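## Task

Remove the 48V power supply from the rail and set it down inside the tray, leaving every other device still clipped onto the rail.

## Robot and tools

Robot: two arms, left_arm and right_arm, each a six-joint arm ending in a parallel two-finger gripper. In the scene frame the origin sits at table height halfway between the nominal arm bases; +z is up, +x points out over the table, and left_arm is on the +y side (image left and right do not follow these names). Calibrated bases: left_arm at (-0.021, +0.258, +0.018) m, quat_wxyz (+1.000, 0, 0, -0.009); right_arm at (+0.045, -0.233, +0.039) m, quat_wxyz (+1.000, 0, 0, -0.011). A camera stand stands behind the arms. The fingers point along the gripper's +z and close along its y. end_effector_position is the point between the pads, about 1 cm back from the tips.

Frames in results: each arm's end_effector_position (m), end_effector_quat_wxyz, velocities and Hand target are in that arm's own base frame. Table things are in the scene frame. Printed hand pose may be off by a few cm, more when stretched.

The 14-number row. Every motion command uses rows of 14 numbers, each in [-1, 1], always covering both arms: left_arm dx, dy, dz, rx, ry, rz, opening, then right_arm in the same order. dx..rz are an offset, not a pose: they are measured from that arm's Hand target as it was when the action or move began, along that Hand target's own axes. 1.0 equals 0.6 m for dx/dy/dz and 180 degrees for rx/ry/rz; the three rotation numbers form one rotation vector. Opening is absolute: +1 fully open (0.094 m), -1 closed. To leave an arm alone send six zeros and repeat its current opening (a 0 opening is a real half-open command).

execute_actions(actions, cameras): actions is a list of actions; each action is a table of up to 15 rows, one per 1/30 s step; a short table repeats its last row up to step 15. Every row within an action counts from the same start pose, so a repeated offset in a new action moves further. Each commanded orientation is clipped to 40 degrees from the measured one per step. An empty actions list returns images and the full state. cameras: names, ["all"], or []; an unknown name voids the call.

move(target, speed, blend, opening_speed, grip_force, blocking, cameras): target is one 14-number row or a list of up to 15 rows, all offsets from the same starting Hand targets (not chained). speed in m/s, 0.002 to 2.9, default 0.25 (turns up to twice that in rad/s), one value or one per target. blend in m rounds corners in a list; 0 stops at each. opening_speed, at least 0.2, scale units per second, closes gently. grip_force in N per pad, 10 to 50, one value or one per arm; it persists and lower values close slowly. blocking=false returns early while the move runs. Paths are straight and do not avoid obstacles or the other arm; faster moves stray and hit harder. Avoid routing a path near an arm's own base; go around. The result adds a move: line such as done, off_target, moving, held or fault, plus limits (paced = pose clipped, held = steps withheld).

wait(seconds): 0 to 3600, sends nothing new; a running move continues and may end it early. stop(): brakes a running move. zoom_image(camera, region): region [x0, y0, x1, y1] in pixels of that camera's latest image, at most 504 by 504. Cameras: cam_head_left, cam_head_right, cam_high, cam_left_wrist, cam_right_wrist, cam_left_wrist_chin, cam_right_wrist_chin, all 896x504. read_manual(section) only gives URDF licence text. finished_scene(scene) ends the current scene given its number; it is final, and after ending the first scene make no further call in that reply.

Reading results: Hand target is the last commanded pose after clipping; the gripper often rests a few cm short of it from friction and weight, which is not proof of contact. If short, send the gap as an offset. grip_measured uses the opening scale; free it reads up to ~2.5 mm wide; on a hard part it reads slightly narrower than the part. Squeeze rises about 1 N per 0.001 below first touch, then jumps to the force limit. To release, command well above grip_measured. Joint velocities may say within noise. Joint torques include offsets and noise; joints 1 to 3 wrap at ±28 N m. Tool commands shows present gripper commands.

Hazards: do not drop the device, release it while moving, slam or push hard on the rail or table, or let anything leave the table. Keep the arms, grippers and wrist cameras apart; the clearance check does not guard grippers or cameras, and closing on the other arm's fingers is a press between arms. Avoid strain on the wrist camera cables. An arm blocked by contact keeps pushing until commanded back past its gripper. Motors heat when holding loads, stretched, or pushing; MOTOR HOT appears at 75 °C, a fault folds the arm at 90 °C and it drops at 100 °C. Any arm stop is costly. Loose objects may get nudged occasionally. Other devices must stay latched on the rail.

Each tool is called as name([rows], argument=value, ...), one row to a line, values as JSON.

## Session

execute_actions(actions=[])

zoom_image(camera="cam_high", region=[330, 190, 560, 380])

zoom_image(camera="cam_head_right", region=[350, 160, 530, 290])

Scene clock: 0.00 s.
left_arm: end_effector_position=(+0.3743, +0.0680, +0.0857) grip_measured=+1.000 end_effector_quat_wxyz=(+0.554, -0.108, +0.823, +0.062) | right_arm: end_effector_position=(+0.4007, -0.0393, +0.1054) grip_measured=+1.000 end_effector_quat_wxyz=(+0.587, +0.076, +0.803, -0.071)
Joint positions: left_arm=[0.126 1.48 0.321 0.768 -0.107 -0.064 0.094] | right_arm=[-0.016 1.547 0.383 0.852 0.189 0.035 0.094]
Joint velocities: within noise
Joint torques (N m): no reading
Motor temperatures (°C): left_arm=[32 32 40 35 29 29 31] | right_arm=[29 33 37 29 29 30 32]
Heat: left arm: 40 °C; right arm: 37 °C.
Hand target: left_arm +0.3800, +0.0689, +0.0995; +0.572, -0.109, +0.811, +0.062 | right_arm +0.4037, -0.0395, +0.1135; +0.596, +0.077, +0.796, -0.070
Tool commands: left_gripper/opening=+1.0 right_gripper/opening=+1.0

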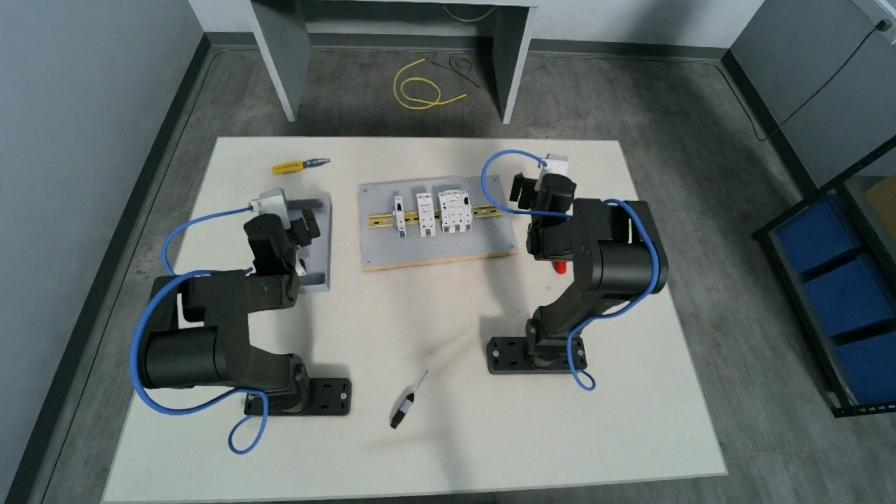

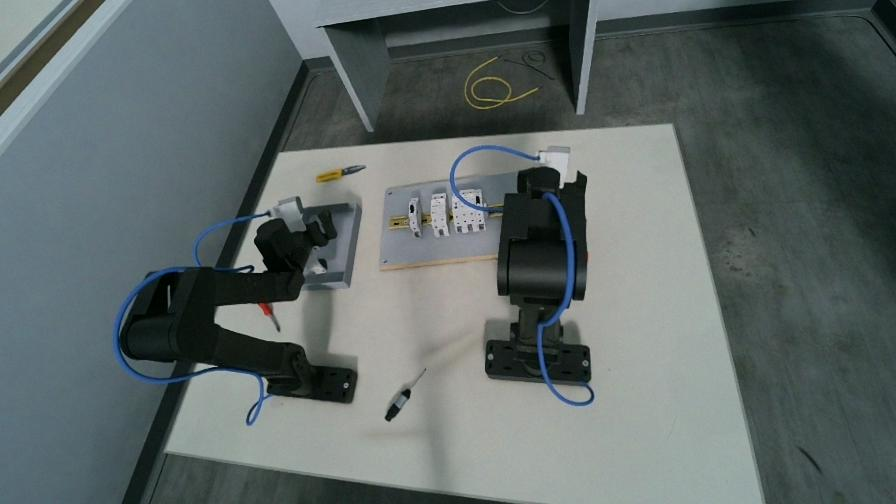

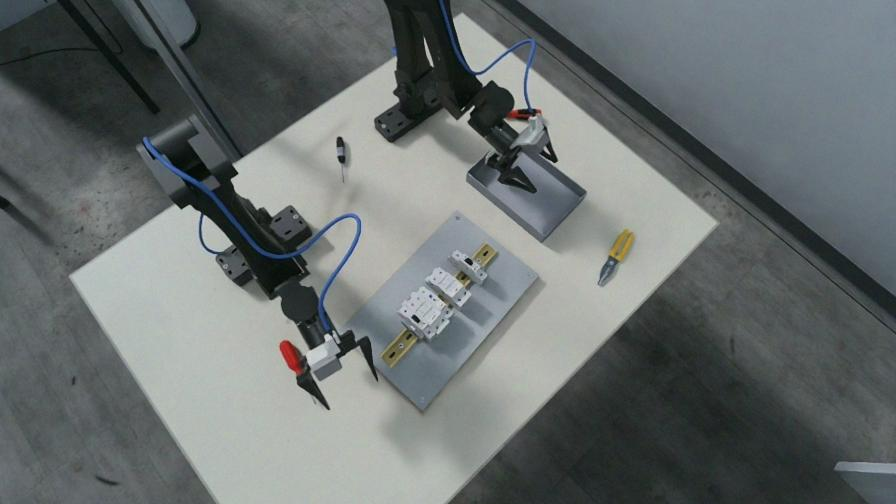

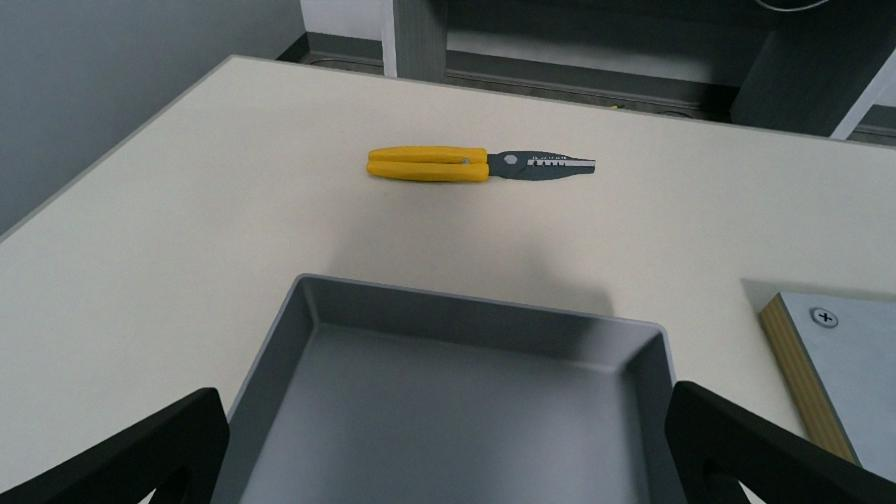

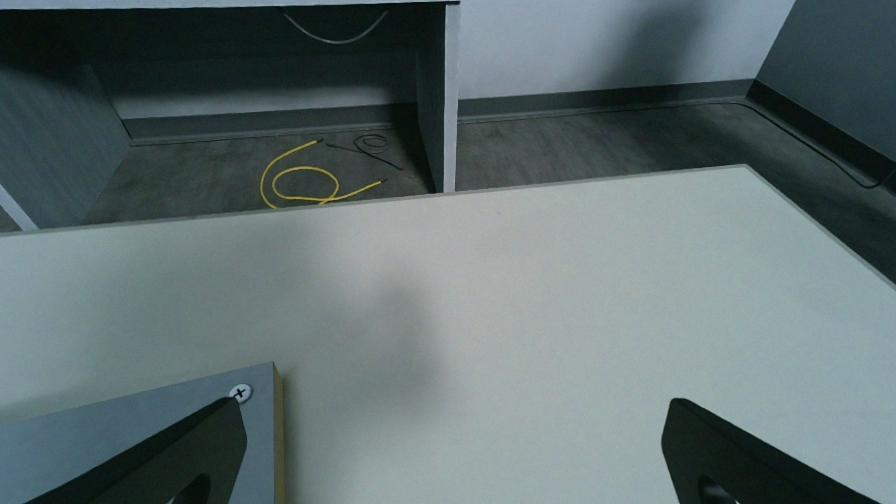

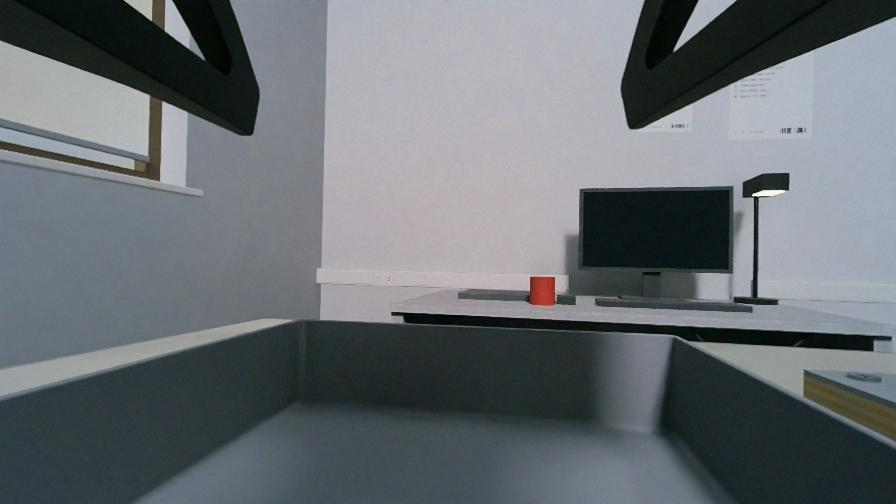

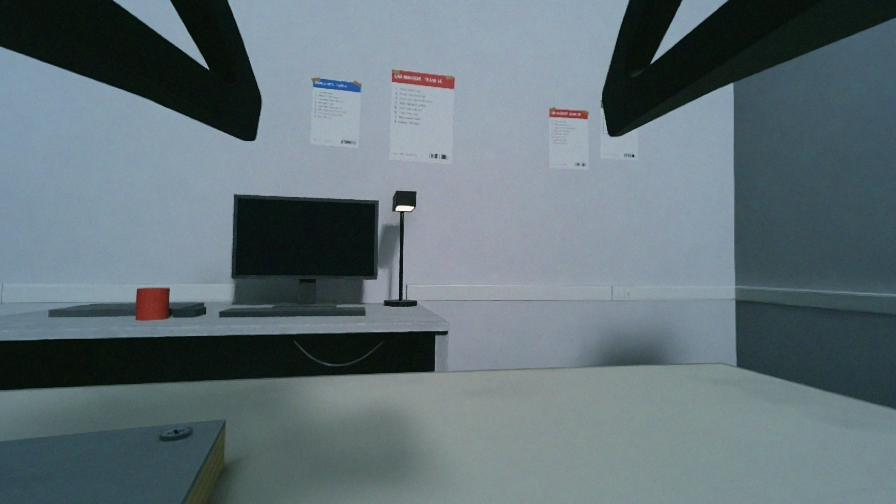

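Scaled by 2.191 from the camera's image (finer frame: 1280x720).

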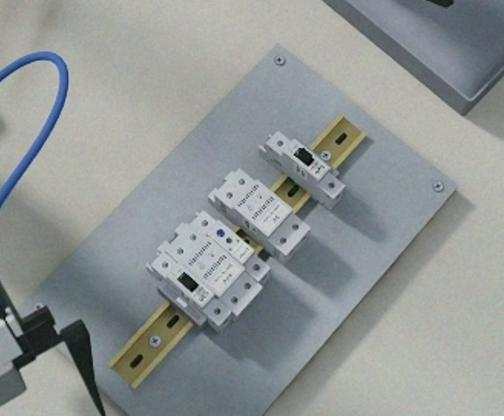

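Scaled by 2.800 from the camera's image (finer frame: 1280x720).

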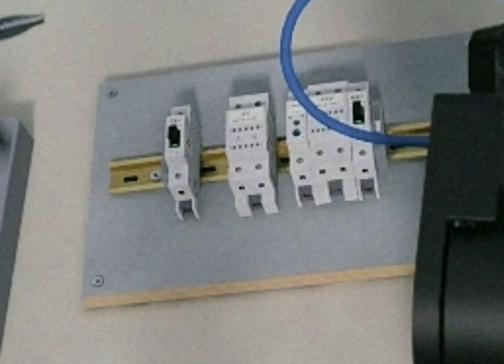

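move(target=[0,0,0,0,0,0,1,-0.208,0.377,-0.186,-0.048,0.408,-0.053,1], cameras=["cam_right_wrist"], grip_force=[50,50])

zoom_image(camera="cam_right_wrist", region=[300, 200, 640, 500])

Scene clock: 8.53 s.
left_arm: end_effector_position=(+0.3743, +0.0680, +0.0857) grip_measured=+1.000 end_effector_quat_wxyz=(+0.554, -0.108, +0.823, +0.062) | right_arm: end_effector_position=(+0.3791, +0.1961, +0.2551) grip_measured=+1.000 end_effector_quat_wxyz=(+0.150, -0.005, +0.986, +0.068)
Joint positions: left_arm=[0.126 1.48 0.321 0.768 -0.107 -0.064 0.094] | right_arm=[0.482 2.011 2.334 -1.564 0.016 0.47 0.094]
Joint torques (N m): left_arm=[-0.02 -4.63 5.87 1.79 0 0] | right_arm=[0.14 -6.84 9.63 0.43 -0.21 0.1]
Heat: left arm: 40 °C; right arm: 38 °C.
Hand target: left_arm +0.3800, +0.0689, +0.0995; +0.572, -0.109, +0.811, +0.062 | right_arm +0.3804, +0.1997, +0.2598; -0.001, +0.000, +1.000, +0.000
Off the commanded pose: left_arm 0.015 m, 3 deg | right_arm 0.006 m, 19 deg.
joint sent to its limit (right arm) — joint 4 (wrist pitch), lower limit. The joint targets are off in orientation, not in position.
move: off_target (right_arm)

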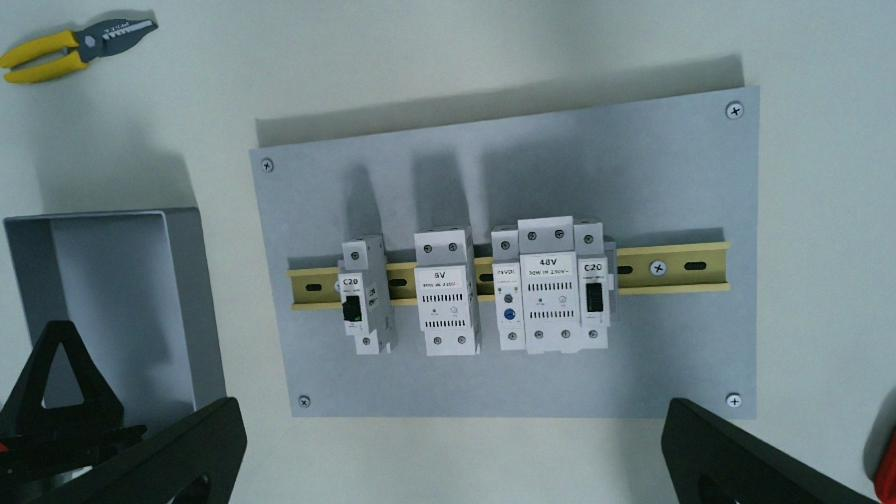

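Scaled by 1.482 from the camera's image (finer frame: 1280x720).

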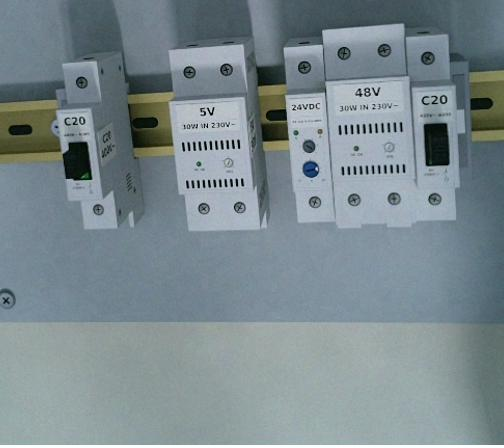

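move(target=[0,0,0,0,0,0,1,0.7,0.075,0.1,0,0,-0.83,1], cameras=["cam_right_wrist","cam_right_wrist_chin","cam_head_left"])

Scene clock: 33.80 s.
left_arm: end_effector_position=(+0.3743, +0.0680, +0.0857) grip_measured=+1.000 end_effector_quat_wxyz=(+0.554, -0.108, +0.823, +0.062) | right_arm: end_effector_position=(-0.0389, +0.2464, +0.2008) grip_measured=+1.000 end_effector_quat_wxyz=(-0.020, +0.962, -0.271, -0.013)
Joint positions: left_arm=[0.126 1.48 0.321 0.768 -0.107 -0.064 0.094] | right_arm=[1.718 1.477 1.516 -1.562 -0.007 -0.874 0.094]
Joint torques (N m): left_arm=[-0.03 -4.63 5.86 1.79 0 0] | right_arm=[0.51 -3.47 6.97 -0.12 -0.01 -0.08]
Motor temperatures (°C): left_arm=[32 33 41 40 29 29 31] | right_arm=[29 34 39 30 29 30 32]
Heat: left arm: 41 °C; right arm: 39 °C.
Hand target: left_arm +0.3800, +0.0689, +0.0995; +0.572, -0.109, +0.811, +0.062 | right_arm -0.0398, +0.2444, +0.2006; +0.000, +0.965, -0.264, -0.001
Off the commanded pose: left_arm 0.015 m, 3 deg | right_arm 0.002 m, 3 deg.
joint sent to its limit (right arm) — joint 4 (wrist pitch), lower limit. The joint targets still meet the commanded pose.
move: off_target (right_arm)
Images, in order (width x height): cam_head_left 896x504, cam_right_wrist 896x504, cam_right_wrist_chin 896x504.

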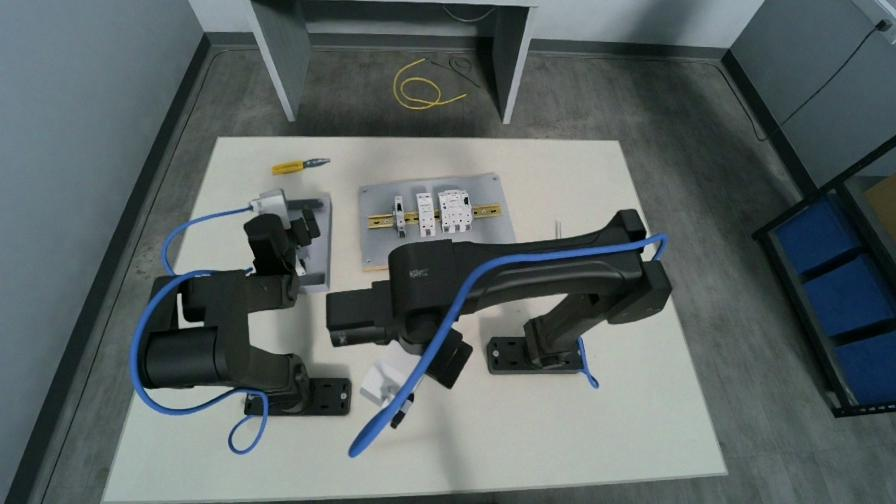

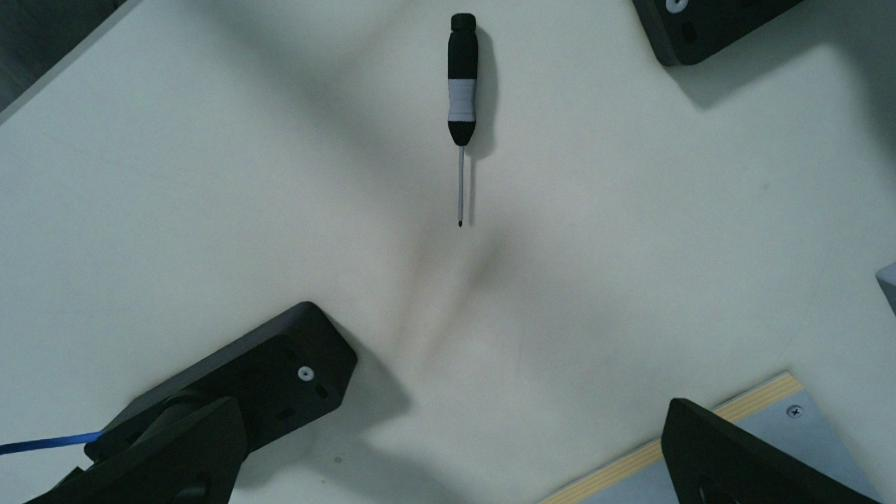

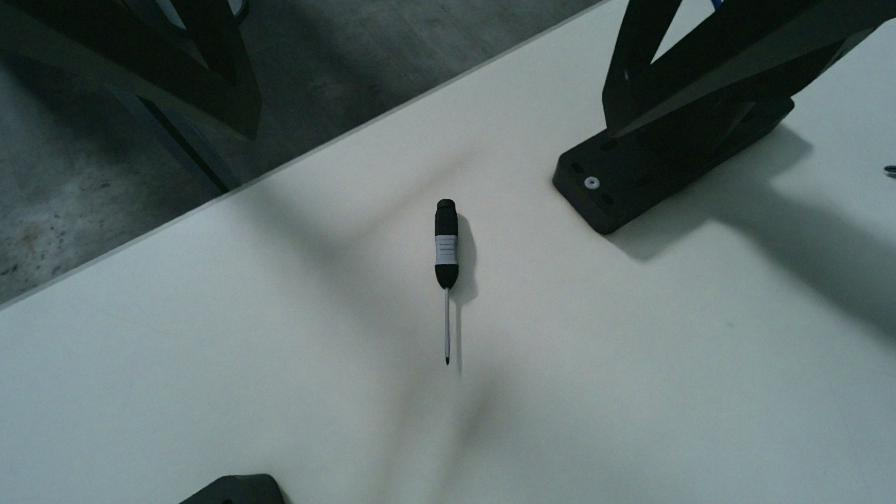

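move(target=[0,0,0,0,0,0,1,-0.122,-0.0133,0.2,0,0,0,1], speed=0.15, cameras=["cam_right_wrist","cam_right_wrist_chin"])

Scene clock: 40.73 s.
left_arm: end_effector_position=(+0.3743, +0.0680, +0.0857) grip_measured=+1.000 end_effector_quat_wxyz=(+0.554, -0.108, +0.823, +0.062) | right_arm: end_effector_position=(-0.0977, +0.2901, +0.0868) grip_measured=+1.000 end_effector_quat_wxyz=(-0.004, +0.964, -0.264, -0.006)
Joint positions: left_arm=[0.126 1.48 0.321 0.768 -0.107 -0.064 0.094] | right_arm=[1.889 1.702 1.291 -1.147 -0.005 -0.718 0.094]
Joint torques (N m): left_arm=[-0.02 -4.63 5.86 1.79 -0.01 0] | right_arm=[0.66 -5.04 5.53 0.05 -0.04 0.06]
Heat: left arm: 41 °C; right arm: 39 °C.
Hand target: left_arm +0.3800, +0.0689, +0.0995; +0.572, -0.109, +0.811, +0.062 | right_arm -0.0989, +0.2884, +0.0806; +0.000, +0.965, -0.264, -0.001
Off the commanded pose: left_arm 0.015 m, 3 deg | right_arm 0.006 m, 1 deg.
move: done

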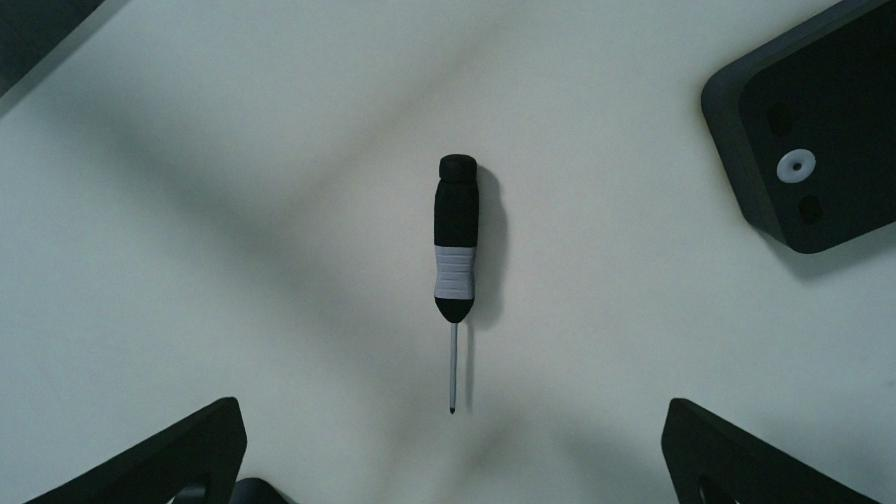

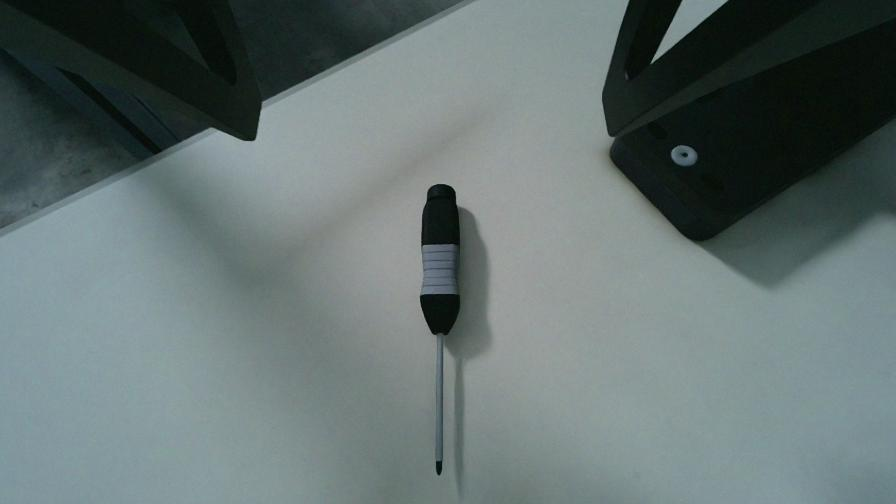

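move([
  [0,0,0,0,0,0,1,-0.0075,-0.004,0.1,0,0,0,1],
  [0,0,0,0,0,0,1,-0.0075,-0.004,0.13,0,0,0,1],
], speed=[0.1,0.03], cameras=["cam_right_wrist","cam_right_wrist_chin"])

Scene clock: 49.70 s.
left_arm: end_effector_position=(+0.3743, +0.0680, +0.0857) grip_measured=+1.000 end_effector_quat_wxyz=(+0.554, -0.108, +0.823, +0.062) | right_arm: end_effector_position=(-0.1011, +0.2970, +0.0096) grip_measured=+1.000 end_effector_quat_wxyz=(-0.005, +0.964, -0.265, -0.006)
Joint positions: left_arm=[0.126 1.48 0.321 0.768 -0.107 -0.064 0.094] | right_arm=[1.893 1.82 1.11 -0.845 -0.005 -0.713 0.094]
Joint torques (N m): left_arm=[-0.02 -4.64 5.86 1.79 0 0] | right_arm=[0.66 -5.38 4.68 0.11 -0.04 0.07]
Heat: left arm: 41 °C; right arm: 38 °C.
Hand target: left_arm +0.3800, +0.0689, +0.0995; +0.572, -0.109, +0.811, +0.062 | right_arm -0.1018, +0.2927, +0.0026; +0.000, +0.965, -0.264, -0.001
Off the commanded pose: left_arm 0.015 m, 3 deg | right_arm 0.008 m, 1 deg.
move: done

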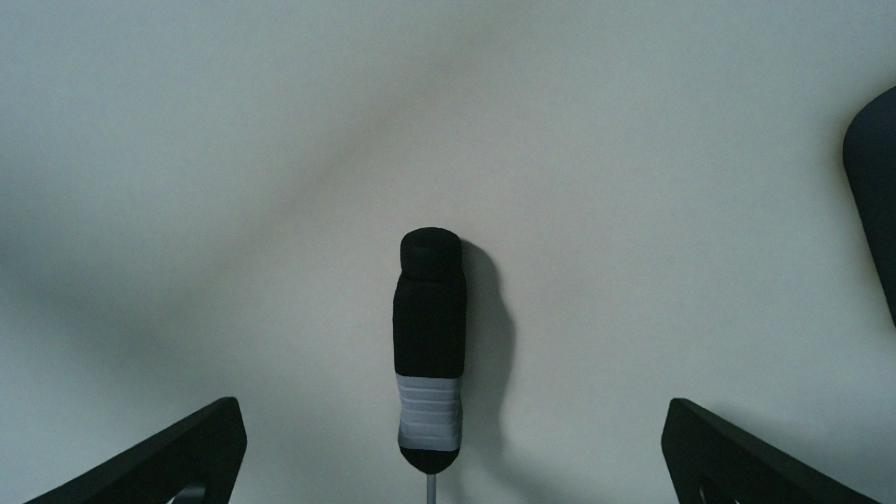

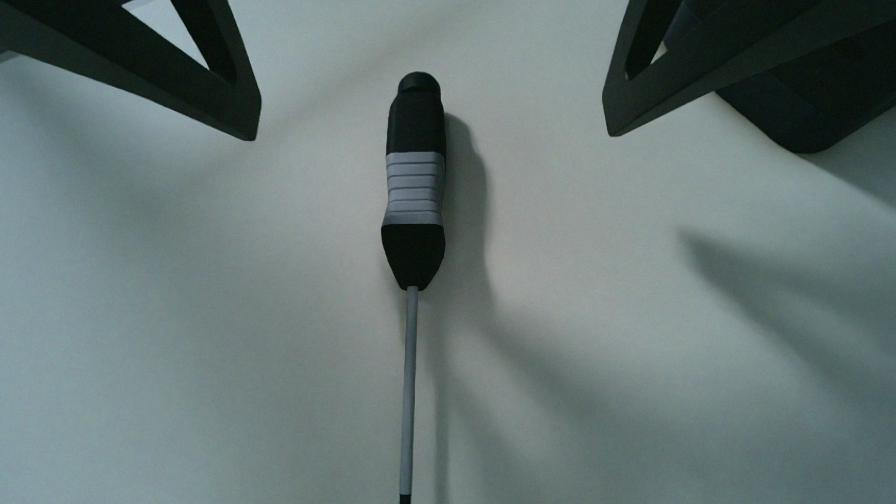

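move([
  [0,0,0,0,0,0,1,-0.003,0.008,0.025,0,0,0,1],
  [0,0,0,0,0,0,1,-0.003,0.008,0.025,0,0,0,-1],
  [0,0,0,0,0,0,1,-0.003,0.008,-0.14,0,0,0,-1],
], speed=[0.03,0.03,0.12], cameras=["cam_right_wrist","cam_right_wrist_chin"])

Scene clock: 57.00 s.
left_arm: end_effector_position=(+0.3743, +0.0680, +0.0857) grip_measured=+1.000 end_effector_quat_wxyz=(+0.554, -0.108, +0.823, +0.062) | right_arm: end_effector_position=(-0.1004, +0.2823, +0.0706) grip_measured=-0.987 end_effector_quat_wxyz=(+0.019, +0.964, -0.265, +0.012)
Joint positions: left_arm=[0.126 1.48 0.321 0.768 -0.107 -0.064 0.094] | right_arm=[1.908 1.745 1.273 -1.145 -0.001 -0.697 0.001]
Joint torques (N m): left_arm=[-0.02 -4.63 5.86 1.79 0 0] | right_arm=[0.64 -7.87 9.83 -0.3 -0.09 0.05]
Heat: left arm: 42 °C; right arm: 39 °C.
Hand target: left_arm +0.3800, +0.0689, +0.0995; +0.572, -0.109, +0.811, +0.062 | right_arm -0.1056, +0.2895, +0.0867; +0.000, +0.965, -0.264, -0.001
Off the commanded pose: left_arm 0.015 m, 3 deg | right_arm 0.018 m, 3 deg.
move: off_target (right_arm)

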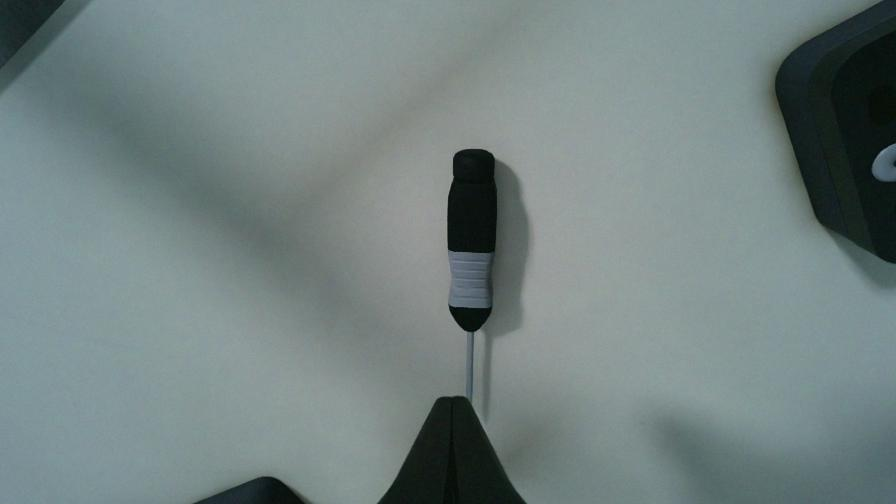

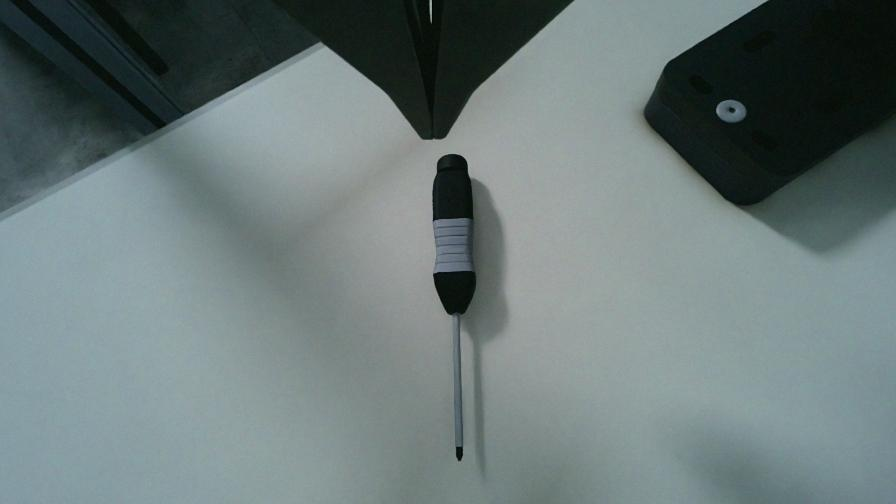

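move([
  [0,0,0,0,0,0,1,0,0,0,0,0,0,1],
  [0,0,0,0,0,0,1,0,0,0.156,0,0,0,1],
], speed=0.05, cameras=["cam_right_wrist","cam_right_wrist_chin"])

Scene clock: 66.33 s.
left_arm: end_effector_position=(+0.3743, +0.0680, +0.0857) grip_measured=+1.000 end_effector_quat_wxyz=(+0.554, -0.108, +0.823, +0.062) | right_arm: end_effector_position=(-0.1045, +0.2941, -0.0001) grip_measured=+0.998 end_effector_quat_wxyz=(-0.006, +0.964, -0.265, -0.005)
Joint positions: left_arm=[0.126 1.48 0.321 0.768 -0.107 -0.064 0.094] | right_arm=[1.908 1.833 1.082 -0.805 -0.001 -0.697 0.094]
Joint torques (N m): left_arm=[-0.02 -4.63 5.86 1.79 -0.01 0] | right_arm=[0.68 -5.41 4.62 0.06 -0.08 0.07]
Heat: left arm: 42 °C; right arm: 39 °C.
Hand target: left_arm +0.3800, +0.0689, +0.0995; +0.572, -0.109, +0.811, +0.062 | right_arm -0.1058, +0.2895, -0.0070; +0.000, +0.965, -0.264, -0.001
Off the commanded pose: left_arm 0.015 m, 3 deg | right_arm 0.008 m, 1 deg.
move: done

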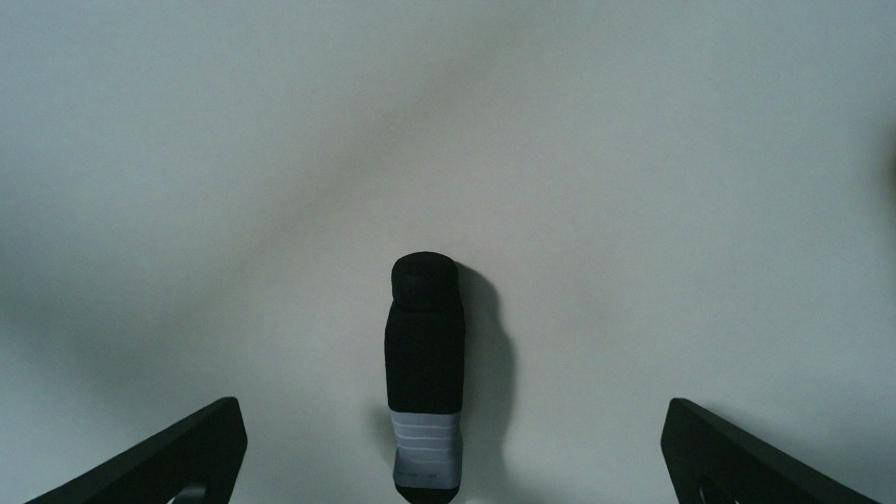

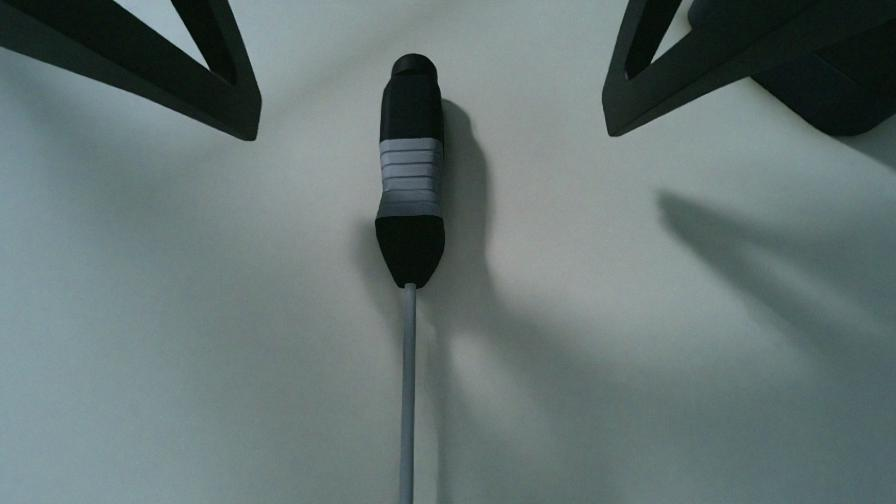

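move(target=[0,0,0,0,0,0,1,0,0.01,0.0092,0,0,0,1], speed=0.03)

move(target=[0,0,0,0,0,0,1,0,0,0,0,0,0,-1], opening_speed=1)

move(target=[0,0,0,0,0,0,1,0,0,-0.17,0,0,0,-1], speed=0.12, cameras=["cam_right_wrist","cam_right_wrist_chin"])

Scene clock: 71.00 s.
left_arm: end_effector_position=(+0.3743, +0.0680, +0.0857) grip_measured=+1.000 end_effector_quat_wxyz=(+0.554, -0.108, +0.823, +0.062) | right_arm: end_effector_position=(-0.1078, +0.2890, -0.0060) grip_measured=+0.998 end_effector_quat_wxyz=(-0.005, +0.964, -0.264, -0.005)
Joint positions: left_arm=[0.126 1.48 0.321 0.768 -0.107 -0.064 0.094] | right_arm=[1.924 1.833 1.056 -0.78 -0.001 -0.683 0.094]
Joint torques (N m): left_arm=[-0.02 -4.63 5.86 1.79 0 0] | right_arm=[0.68 -5.45 4.46 0.13 -0.08 0.11]
Heat: left arm: 42 °C; right arm: 39 °C.
Hand target: left_arm +0.3800, +0.0689, +0.0995; +0.572, -0.109, +0.811, +0.062 | right_arm -0.1088, +0.2843, -0.0125; +0.000, +0.965, -0.264, -0.001
Off the commanded pose: left_arm 0.015 m, 3 deg | right_arm 0.008 m, 1 deg.
move: done

Scene clock: 73.37 s.
left_arm: end_effector_position=(+0.3743, +0.0680, +0.0857) grip_measured=+1.000 end_effector_quat_wxyz=(+0.554, -0.108, +0.823, +0.062) | right_arm: end_effector_position=(-0.1064, +0.2921, -0.0049) grip_measured=-0.986 end_effector_quat_wxyz=(-0.014, +0.964, -0.264, -0.002)
Joint positions: left_arm=[0.126 1.48 0.321 0.768 -0.107 -0.064 0.094] | right_arm=[1.924 1.829 1.056 -0.772 0.012 -0.682 0.001]
Joint torques (N m): left_arm=[-0.02 -4.63 5.86 1.79 -0.01 0] | right_arm=[0.65 -5.18 4.62 0 -0.23 0.06]
Heat: left arm: 43 °C; right arm: 39 °C.
Hand target: left_arm +0.3800, +0.0689, +0.0995; +0.572, -0.109, +0.811, +0.062 | right_arm -0.1088, +0.2843, -0.0125; +0.000, +0.965, -0.264, -0.001
Off the commanded pose: left_arm 0.015 m, 3 deg | right_arm 0.011 m, 2 deg.
move: done

Scene clock: 75.17 s.
left_arm: end_effector_position=(+0.3743, +0.0680, +0.0857) grip_measured=+1.000 end_effector_quat_wxyz=(+0.554, -0.108, +0.823, +0.062) | right_arm: end_effector_position=(-0.1013, +0.2781, +0.0738) grip_measured=-0.987 end_effector_quat_wxyz=(+0.015, +0.964, -0.264, +0.018)
Joint positions: left_arm=[0.126 1.48 0.321 0.768 -0.107 -0.064 0.094] | right_arm=[1.924 1.728 1.267 -1.154 0.012 -0.682 0.001]
Joint torques (N m): left_arm=[-0.02 -4.64 5.86 1.79 -0.01 0] | right_arm=[0.55 -7.71 9.84 -0.32 -0.23 0.06]
Heat: left arm: 43 °C; right arm: 39 °C.
Hand target: left_arm +0.3800, +0.0689, +0.0995; +0.572, -0.109, +0.811, +0.062 | right_arm -0.1086, +0.2844, +0.0896; +0.000, +0.965, -0.264, -0.001
Off the commanded pose: left_arm 0.015 m, 3 deg | right_arm 0.018 m, 3 deg.
move: off_target (right_arm)

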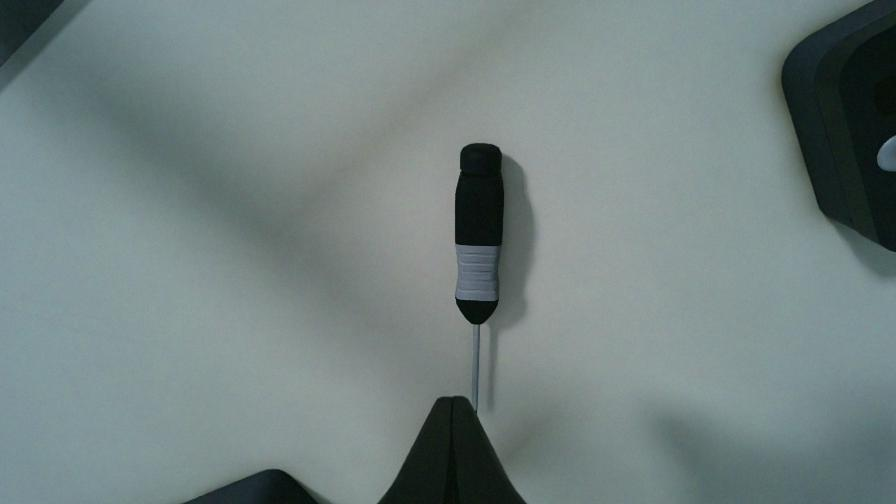

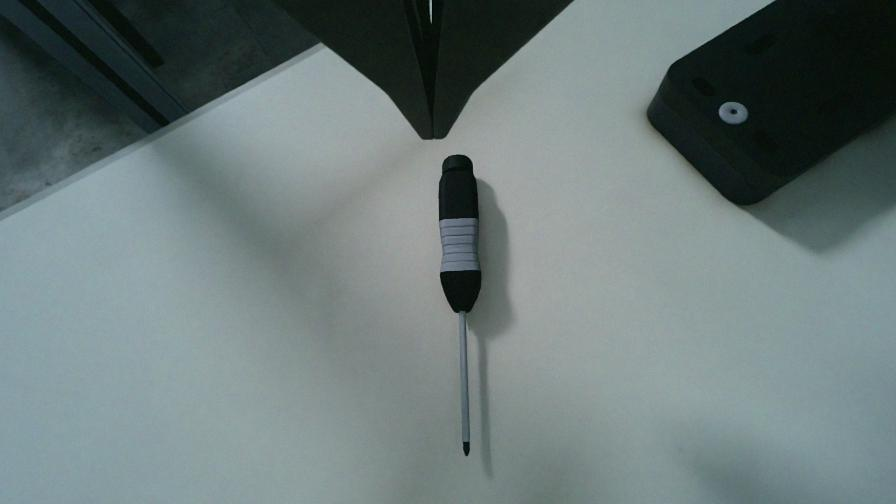

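move([
  [0,0,0,0,0,0,1,0,0,0,0,0,0,1],
  [0,0,0,0,0,0,1,0.013,-0.004,0.15,0,0,0,1],
  [0,0,0,0,0,0,1,0.013,-0.004,0.179,0,0,0,1],
], speed=[0.05,0.06,0.02], cameras=["cam_right_wrist","cam_right_wrist_chin"])

Scene clock: 88.97 s.
left_arm: end_effector_position=(+0.3743, +0.0680, +0.0857) grip_measured=+1.000 end_effector_quat_wxyz=(+0.554, -0.108, +0.823, +0.062) | right_arm: end_effector_position=(-0.1022, +0.2863, -0.0112) grip_measured=+0.998 end_effector_quat_wxyz=(-0.010, +0.965, -0.263, +0.001)
Joint positions: left_arm=[0.126 1.48 0.321 0.768 -0.107 -0.064 0.094] | right_arm=[1.918 1.828 1.025 -0.753 0.012 -0.692 0.094]
Joint torques (N m): left_arm=[-0.02 -4.63 5.86 1.79 0 0] | right_arm=[-0.73 -5.26 4.42 0.08 -0.23 -0.08]
Heat: left arm: 43 °C; right arm: 40 °C.
Hand target: left_arm +0.3800, +0.0689, +0.0995; +0.572, -0.109, +0.811, +0.062 | right_arm -0.1009, +0.2823, -0.0179; +0.001, +0.965, -0.264, -0.001
Off the commanded pose: left_arm 0.015 m, 3 deg | right_arm 0.008 m, 1 deg.
move: done

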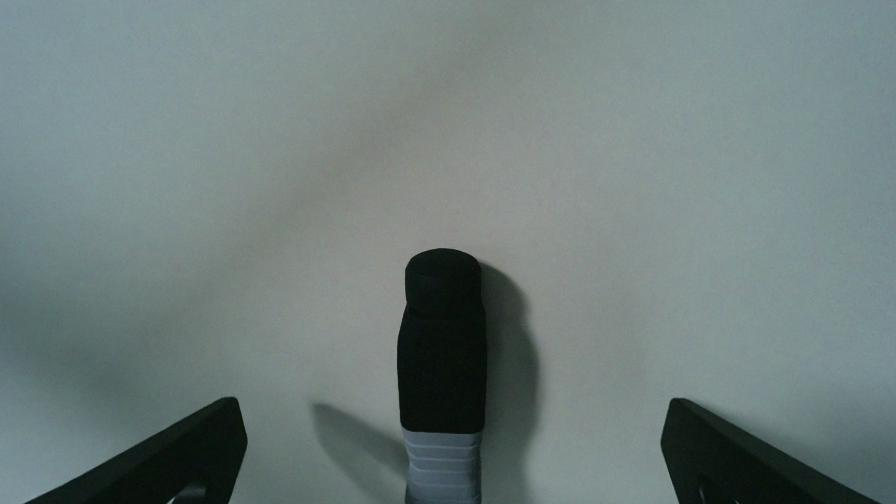

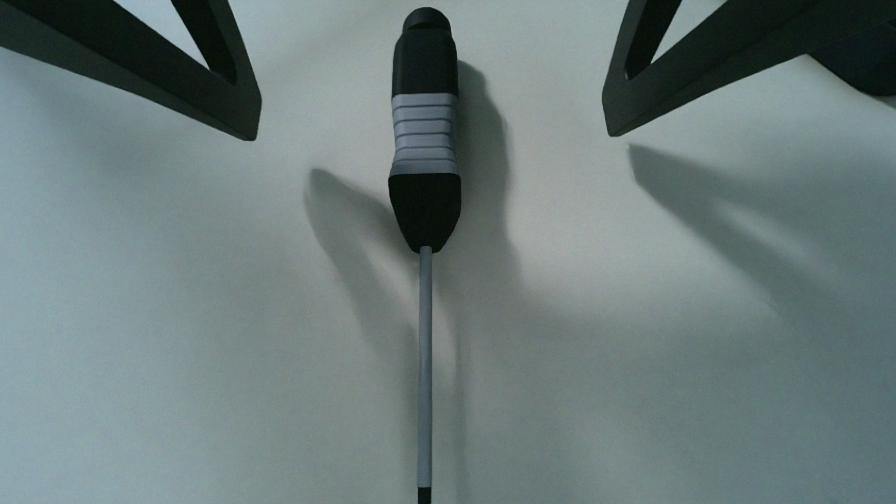

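move(target=[0,0,0,0,0,0,1,0,0.002,0.0085,0,0,0,1], speed=0.02)

move(target=[0,0,0,0,0,0,1,0,0,0,0,0,0,-1], opening_speed=1)

move(target=[0,0,0,0,0,0,1,0,0,-0.17,0,0,0,-1], speed=0.12, cameras=["cam_right_wrist","cam_right_wrist_chin"])

Scene clock: 93.23 s.
left_arm: end_effector_position=(+0.3743, +0.0680, +0.0857) grip_measured=+1.000 end_effector_quat_wxyz=(+0.554, -0.108, +0.823, +0.062) | right_arm: end_effector_position=(-0.1019, +0.2854, -0.0166) grip_measured=+0.998 end_effector_quat_wxyz=(-0.009, +0.965, -0.263, +0.001)
Joint positions: left_arm=[0.126 1.48 0.321 0.768 -0.107 -0.064 0.094] | right_arm=[1.918 1.838 1.012 -0.732 0.012 -0.692 0.094]
Joint torques (N m): left_arm=[-0.02 -4.63 5.86 1.79 0 0] | right_arm=[-0.49 -5.33 4.37 0.08 -0.23 -0.04]
Heat: left arm: 43 °C; right arm: 39 °C.
Hand target: left_arm +0.3800, +0.0689, +0.0995; +0.572, -0.109, +0.811, +0.062 | right_arm -0.1016, +0.2814, -0.0230; +0.000, +0.965, -0.264, -0.001
Off the commanded pose: left_arm 0.015 m, 3 deg | right_arm 0.008 m, 1 deg.
move: done

Scene clock: 95.43 s.
left_arm: end_effector_position=(+0.3743, +0.0680, +0.0857) grip_measured=+1.000 end_effector_quat_wxyz=(+0.554, -0.108, +0.823, +0.062) | right_arm: end_effector_position=(-0.1019, +0.2855, -0.0166) grip_measured=-0.631 end_effector_quat_wxyz=(-0.009, +0.965, -0.263, +0.001)
Joint positions: left_arm=[0.126 1.48 0.321 0.768 -0.107 -0.064 0.094] | right_arm=[1.918 1.838 1.012 -0.731 0.012 -0.692 0.017]
Joint torques (N m): left_arm=[-0.02 -4.63 5.86 1.79 0 0] | right_arm=[-0.44 -5.3 4.4 0.09 -0.23 -0.04]
Heat: left arm: 44 °C; right arm: 39 °C.
Hand target: left_arm +0.3800, +0.0689, +0.0995; +0.572, -0.109, +0.811, +0.062 | right_arm -0.1015, +0.2814, -0.0230; +0.000, +0.965, -0.264, -0.001
Off the commanded pose: left_arm 0.015 m, 3 deg | right_arm 0.008 m, 1 deg.
move: done

Scene clock: 97.23 s.
left_arm: end_effector_position=(+0.3743, +0.0680, +0.0857) grip_measured=+1.000 end_effector_quat_wxyz=(+0.554, -0.108, +0.823, +0.062) | right_arm: end_effector_position=(-0.0974, +0.2731, +0.0630) grip_measured=-0.631 end_effector_quat_wxyz=(+0.015, +0.965, -0.263, +0.018)
Joint positions: left_arm=[0.126 1.48 0.321 0.768 -0.107 -0.064 0.094] | right_arm=[1.918 1.716 1.209 -1.11 0.012 -0.692 0.017]
Joint torques (N m): left_arm=[-0.02 -4.63 5.86 1.79 0 0] | right_arm=[-0.54 -7.64 9.81 -0.32 -0.22 -0.05]
Heat: left arm: 44 °C; right arm: 39 °C.
Hand target: left_arm +0.3800, +0.0689, +0.0995; +0.572, -0.109, +0.811, +0.062 | right_arm -0.1013, +0.2814, +0.0790; +0.000, +0.965, -0.264, -0.001
Off the commanded pose: left_arm 0.015 m, 3 deg | right_arm 0.018 m, 3 deg.
move: off_target (right_arm)

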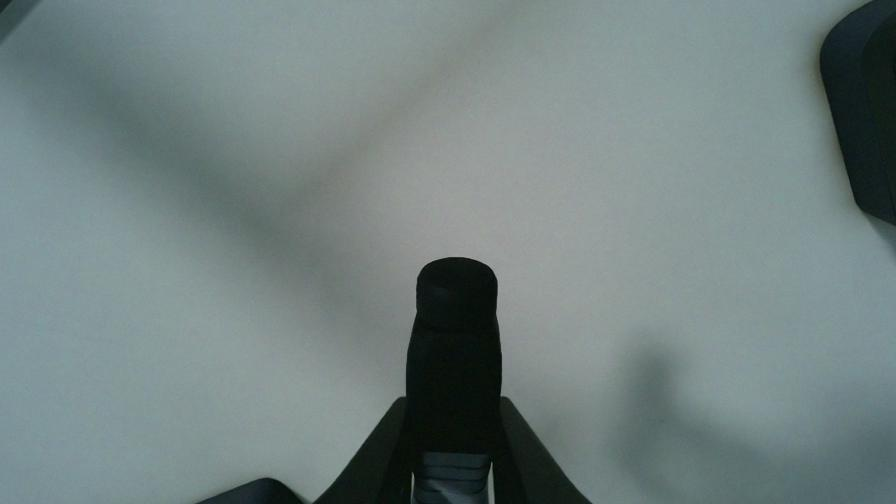

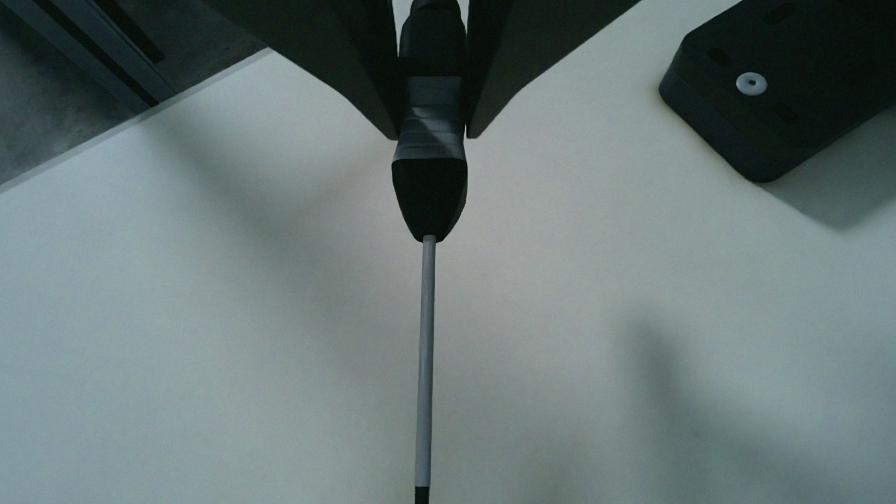

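move([
  [-0.157,-0.004,-0.0565,0,0,0,1,0,0,0,0,0,0,-1],
  [-0.074,-0.497,-0.082,0.464,0.11,0.301,1,0,0,0,0,0,0,-1],
], cameras=["cam_left_wrist","cam_left_wrist_chin","cam_head_left"])

Scene clock: 122.90 s.
left_arm: end_effector_position=(+0.4200, -0.2193, +0.1536) grip_measured=+1.000 end_effector_quat_wxyz=(+0.267, +0.616, +0.698, -0.250) | right_arm: end_effector_position=(-0.0974, +0.2729, +0.0630) grip_measured=-0.631 end_effector_quat_wxyz=(+0.016, +0.965, -0.263, +0.018)
Joint positions: left_arm=[-0.236 2.073 1.844 -1.048 0.699 1.103 0.094] | right_arm=[1.918 1.716 1.209 -1.11 0.012 -0.692 0.017]
Joint torques (N m): left_arm=[-0.39 -8.61 8.66 0.61 0.62 0.08] | right_arm=[-0.53 -7.64 9.83 -0.34 -0.23 -0.06]
Heat: left arm: 44 °C; right arm: 42 °C.
Hand target: left_arm +0.4232, -0.2263, +0.1651; +0.283, +0.621, +0.684, -0.257 | right_arm -0.1013, +0.2814, +0.0790; +0.000, +0.965, -0.264, -0.001
Off the commanded pose: left_arm 0.014 m, 3 deg | right_arm 0.019 m, 3 deg.
move: off_target (left_arm)
Images, in order (width x height): cam_head_left 896x504, cam_left_wrist 896x504, cam_left_wrist_chin 896x504.

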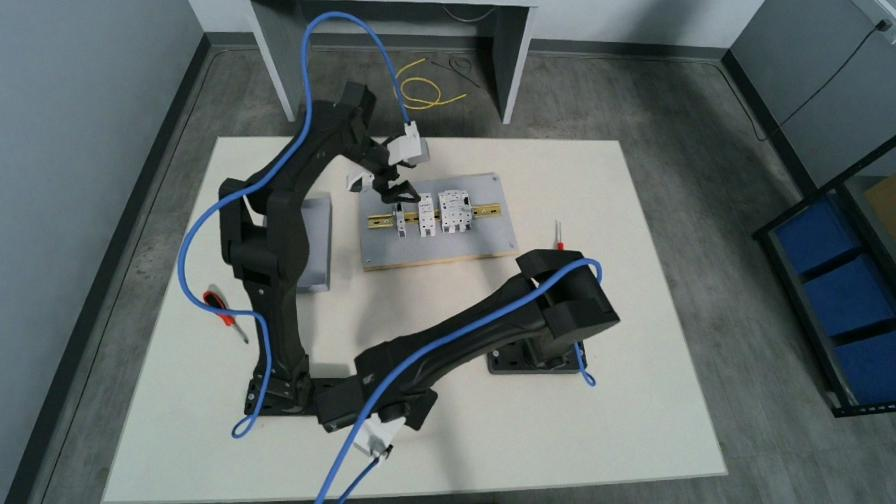

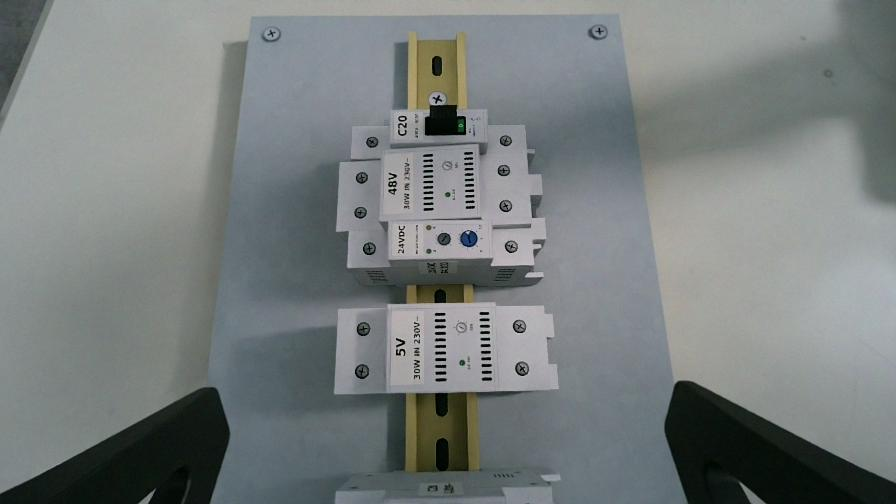

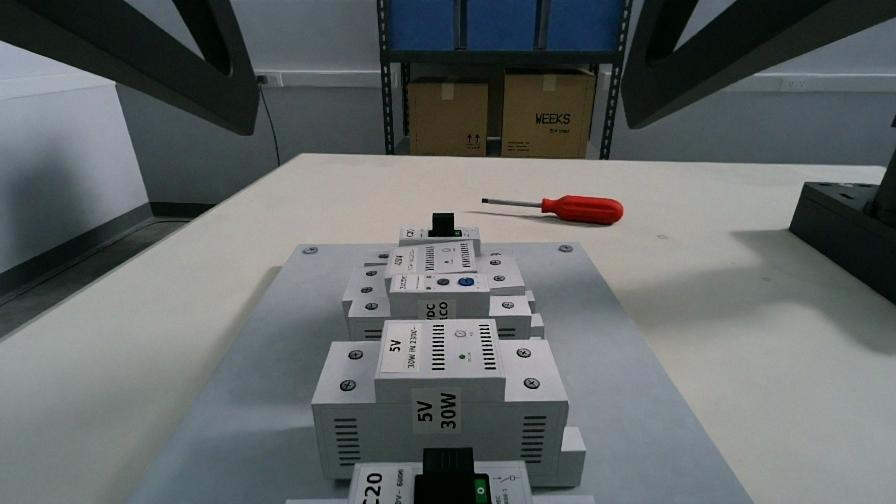

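move([
  [0,0,0,0,0,0,1,0,0,-0.15,0,0,0,-1],
  [0,0,0,0,0,0,1,0.464,-0.038,-0.2017,0,0,0.799,-1],
])

Scene clock: 162.37 s.
left_arm: end_effector_position=(+0.4197, -0.2192, +0.1535) grip_measured=+1.000 end_effector_quat_wxyz=(+0.267, +0.616, +0.698, -0.250) | right_arm: end_effector_position=(+0.1490, +0.1581, +0.1920) grip_measured=-0.631 end_effector_quat_wxyz=(+0.015, -0.058, +0.998, +0.007)
Joint positions: left_arm=[-0.236 2.073 1.844 -1.049 0.699 1.104 0.094] | right_arm=[0.819 1.365 1.387 -1.561 0.01 0.703 0.017]
Joint torques (N m): left_arm=[-0.39 -8.59 8.72 0.62 0.62 0.08] | right_arm=[-0.77 -3.07 9.32 -0.18 -0.2 0.06]
Heat: left arm: 41 °C; right arm: 41 °C.
Hand target: left_arm +0.4231, -0.2263, +0.1651; +0.283, +0.621, +0.684, -0.257 | right_arm +0.1502, +0.1595, +0.1996; -0.001, -0.049, +0.999, +0.000
Off the commanded pose: left_arm 0.014 m, 3 deg | right_arm 0.008 m, 2 deg.
joint sent to its limit (right arm) — joint 4 (wrist pitch), lower limit. The joint targets are off in orientation, not in position.
move: done


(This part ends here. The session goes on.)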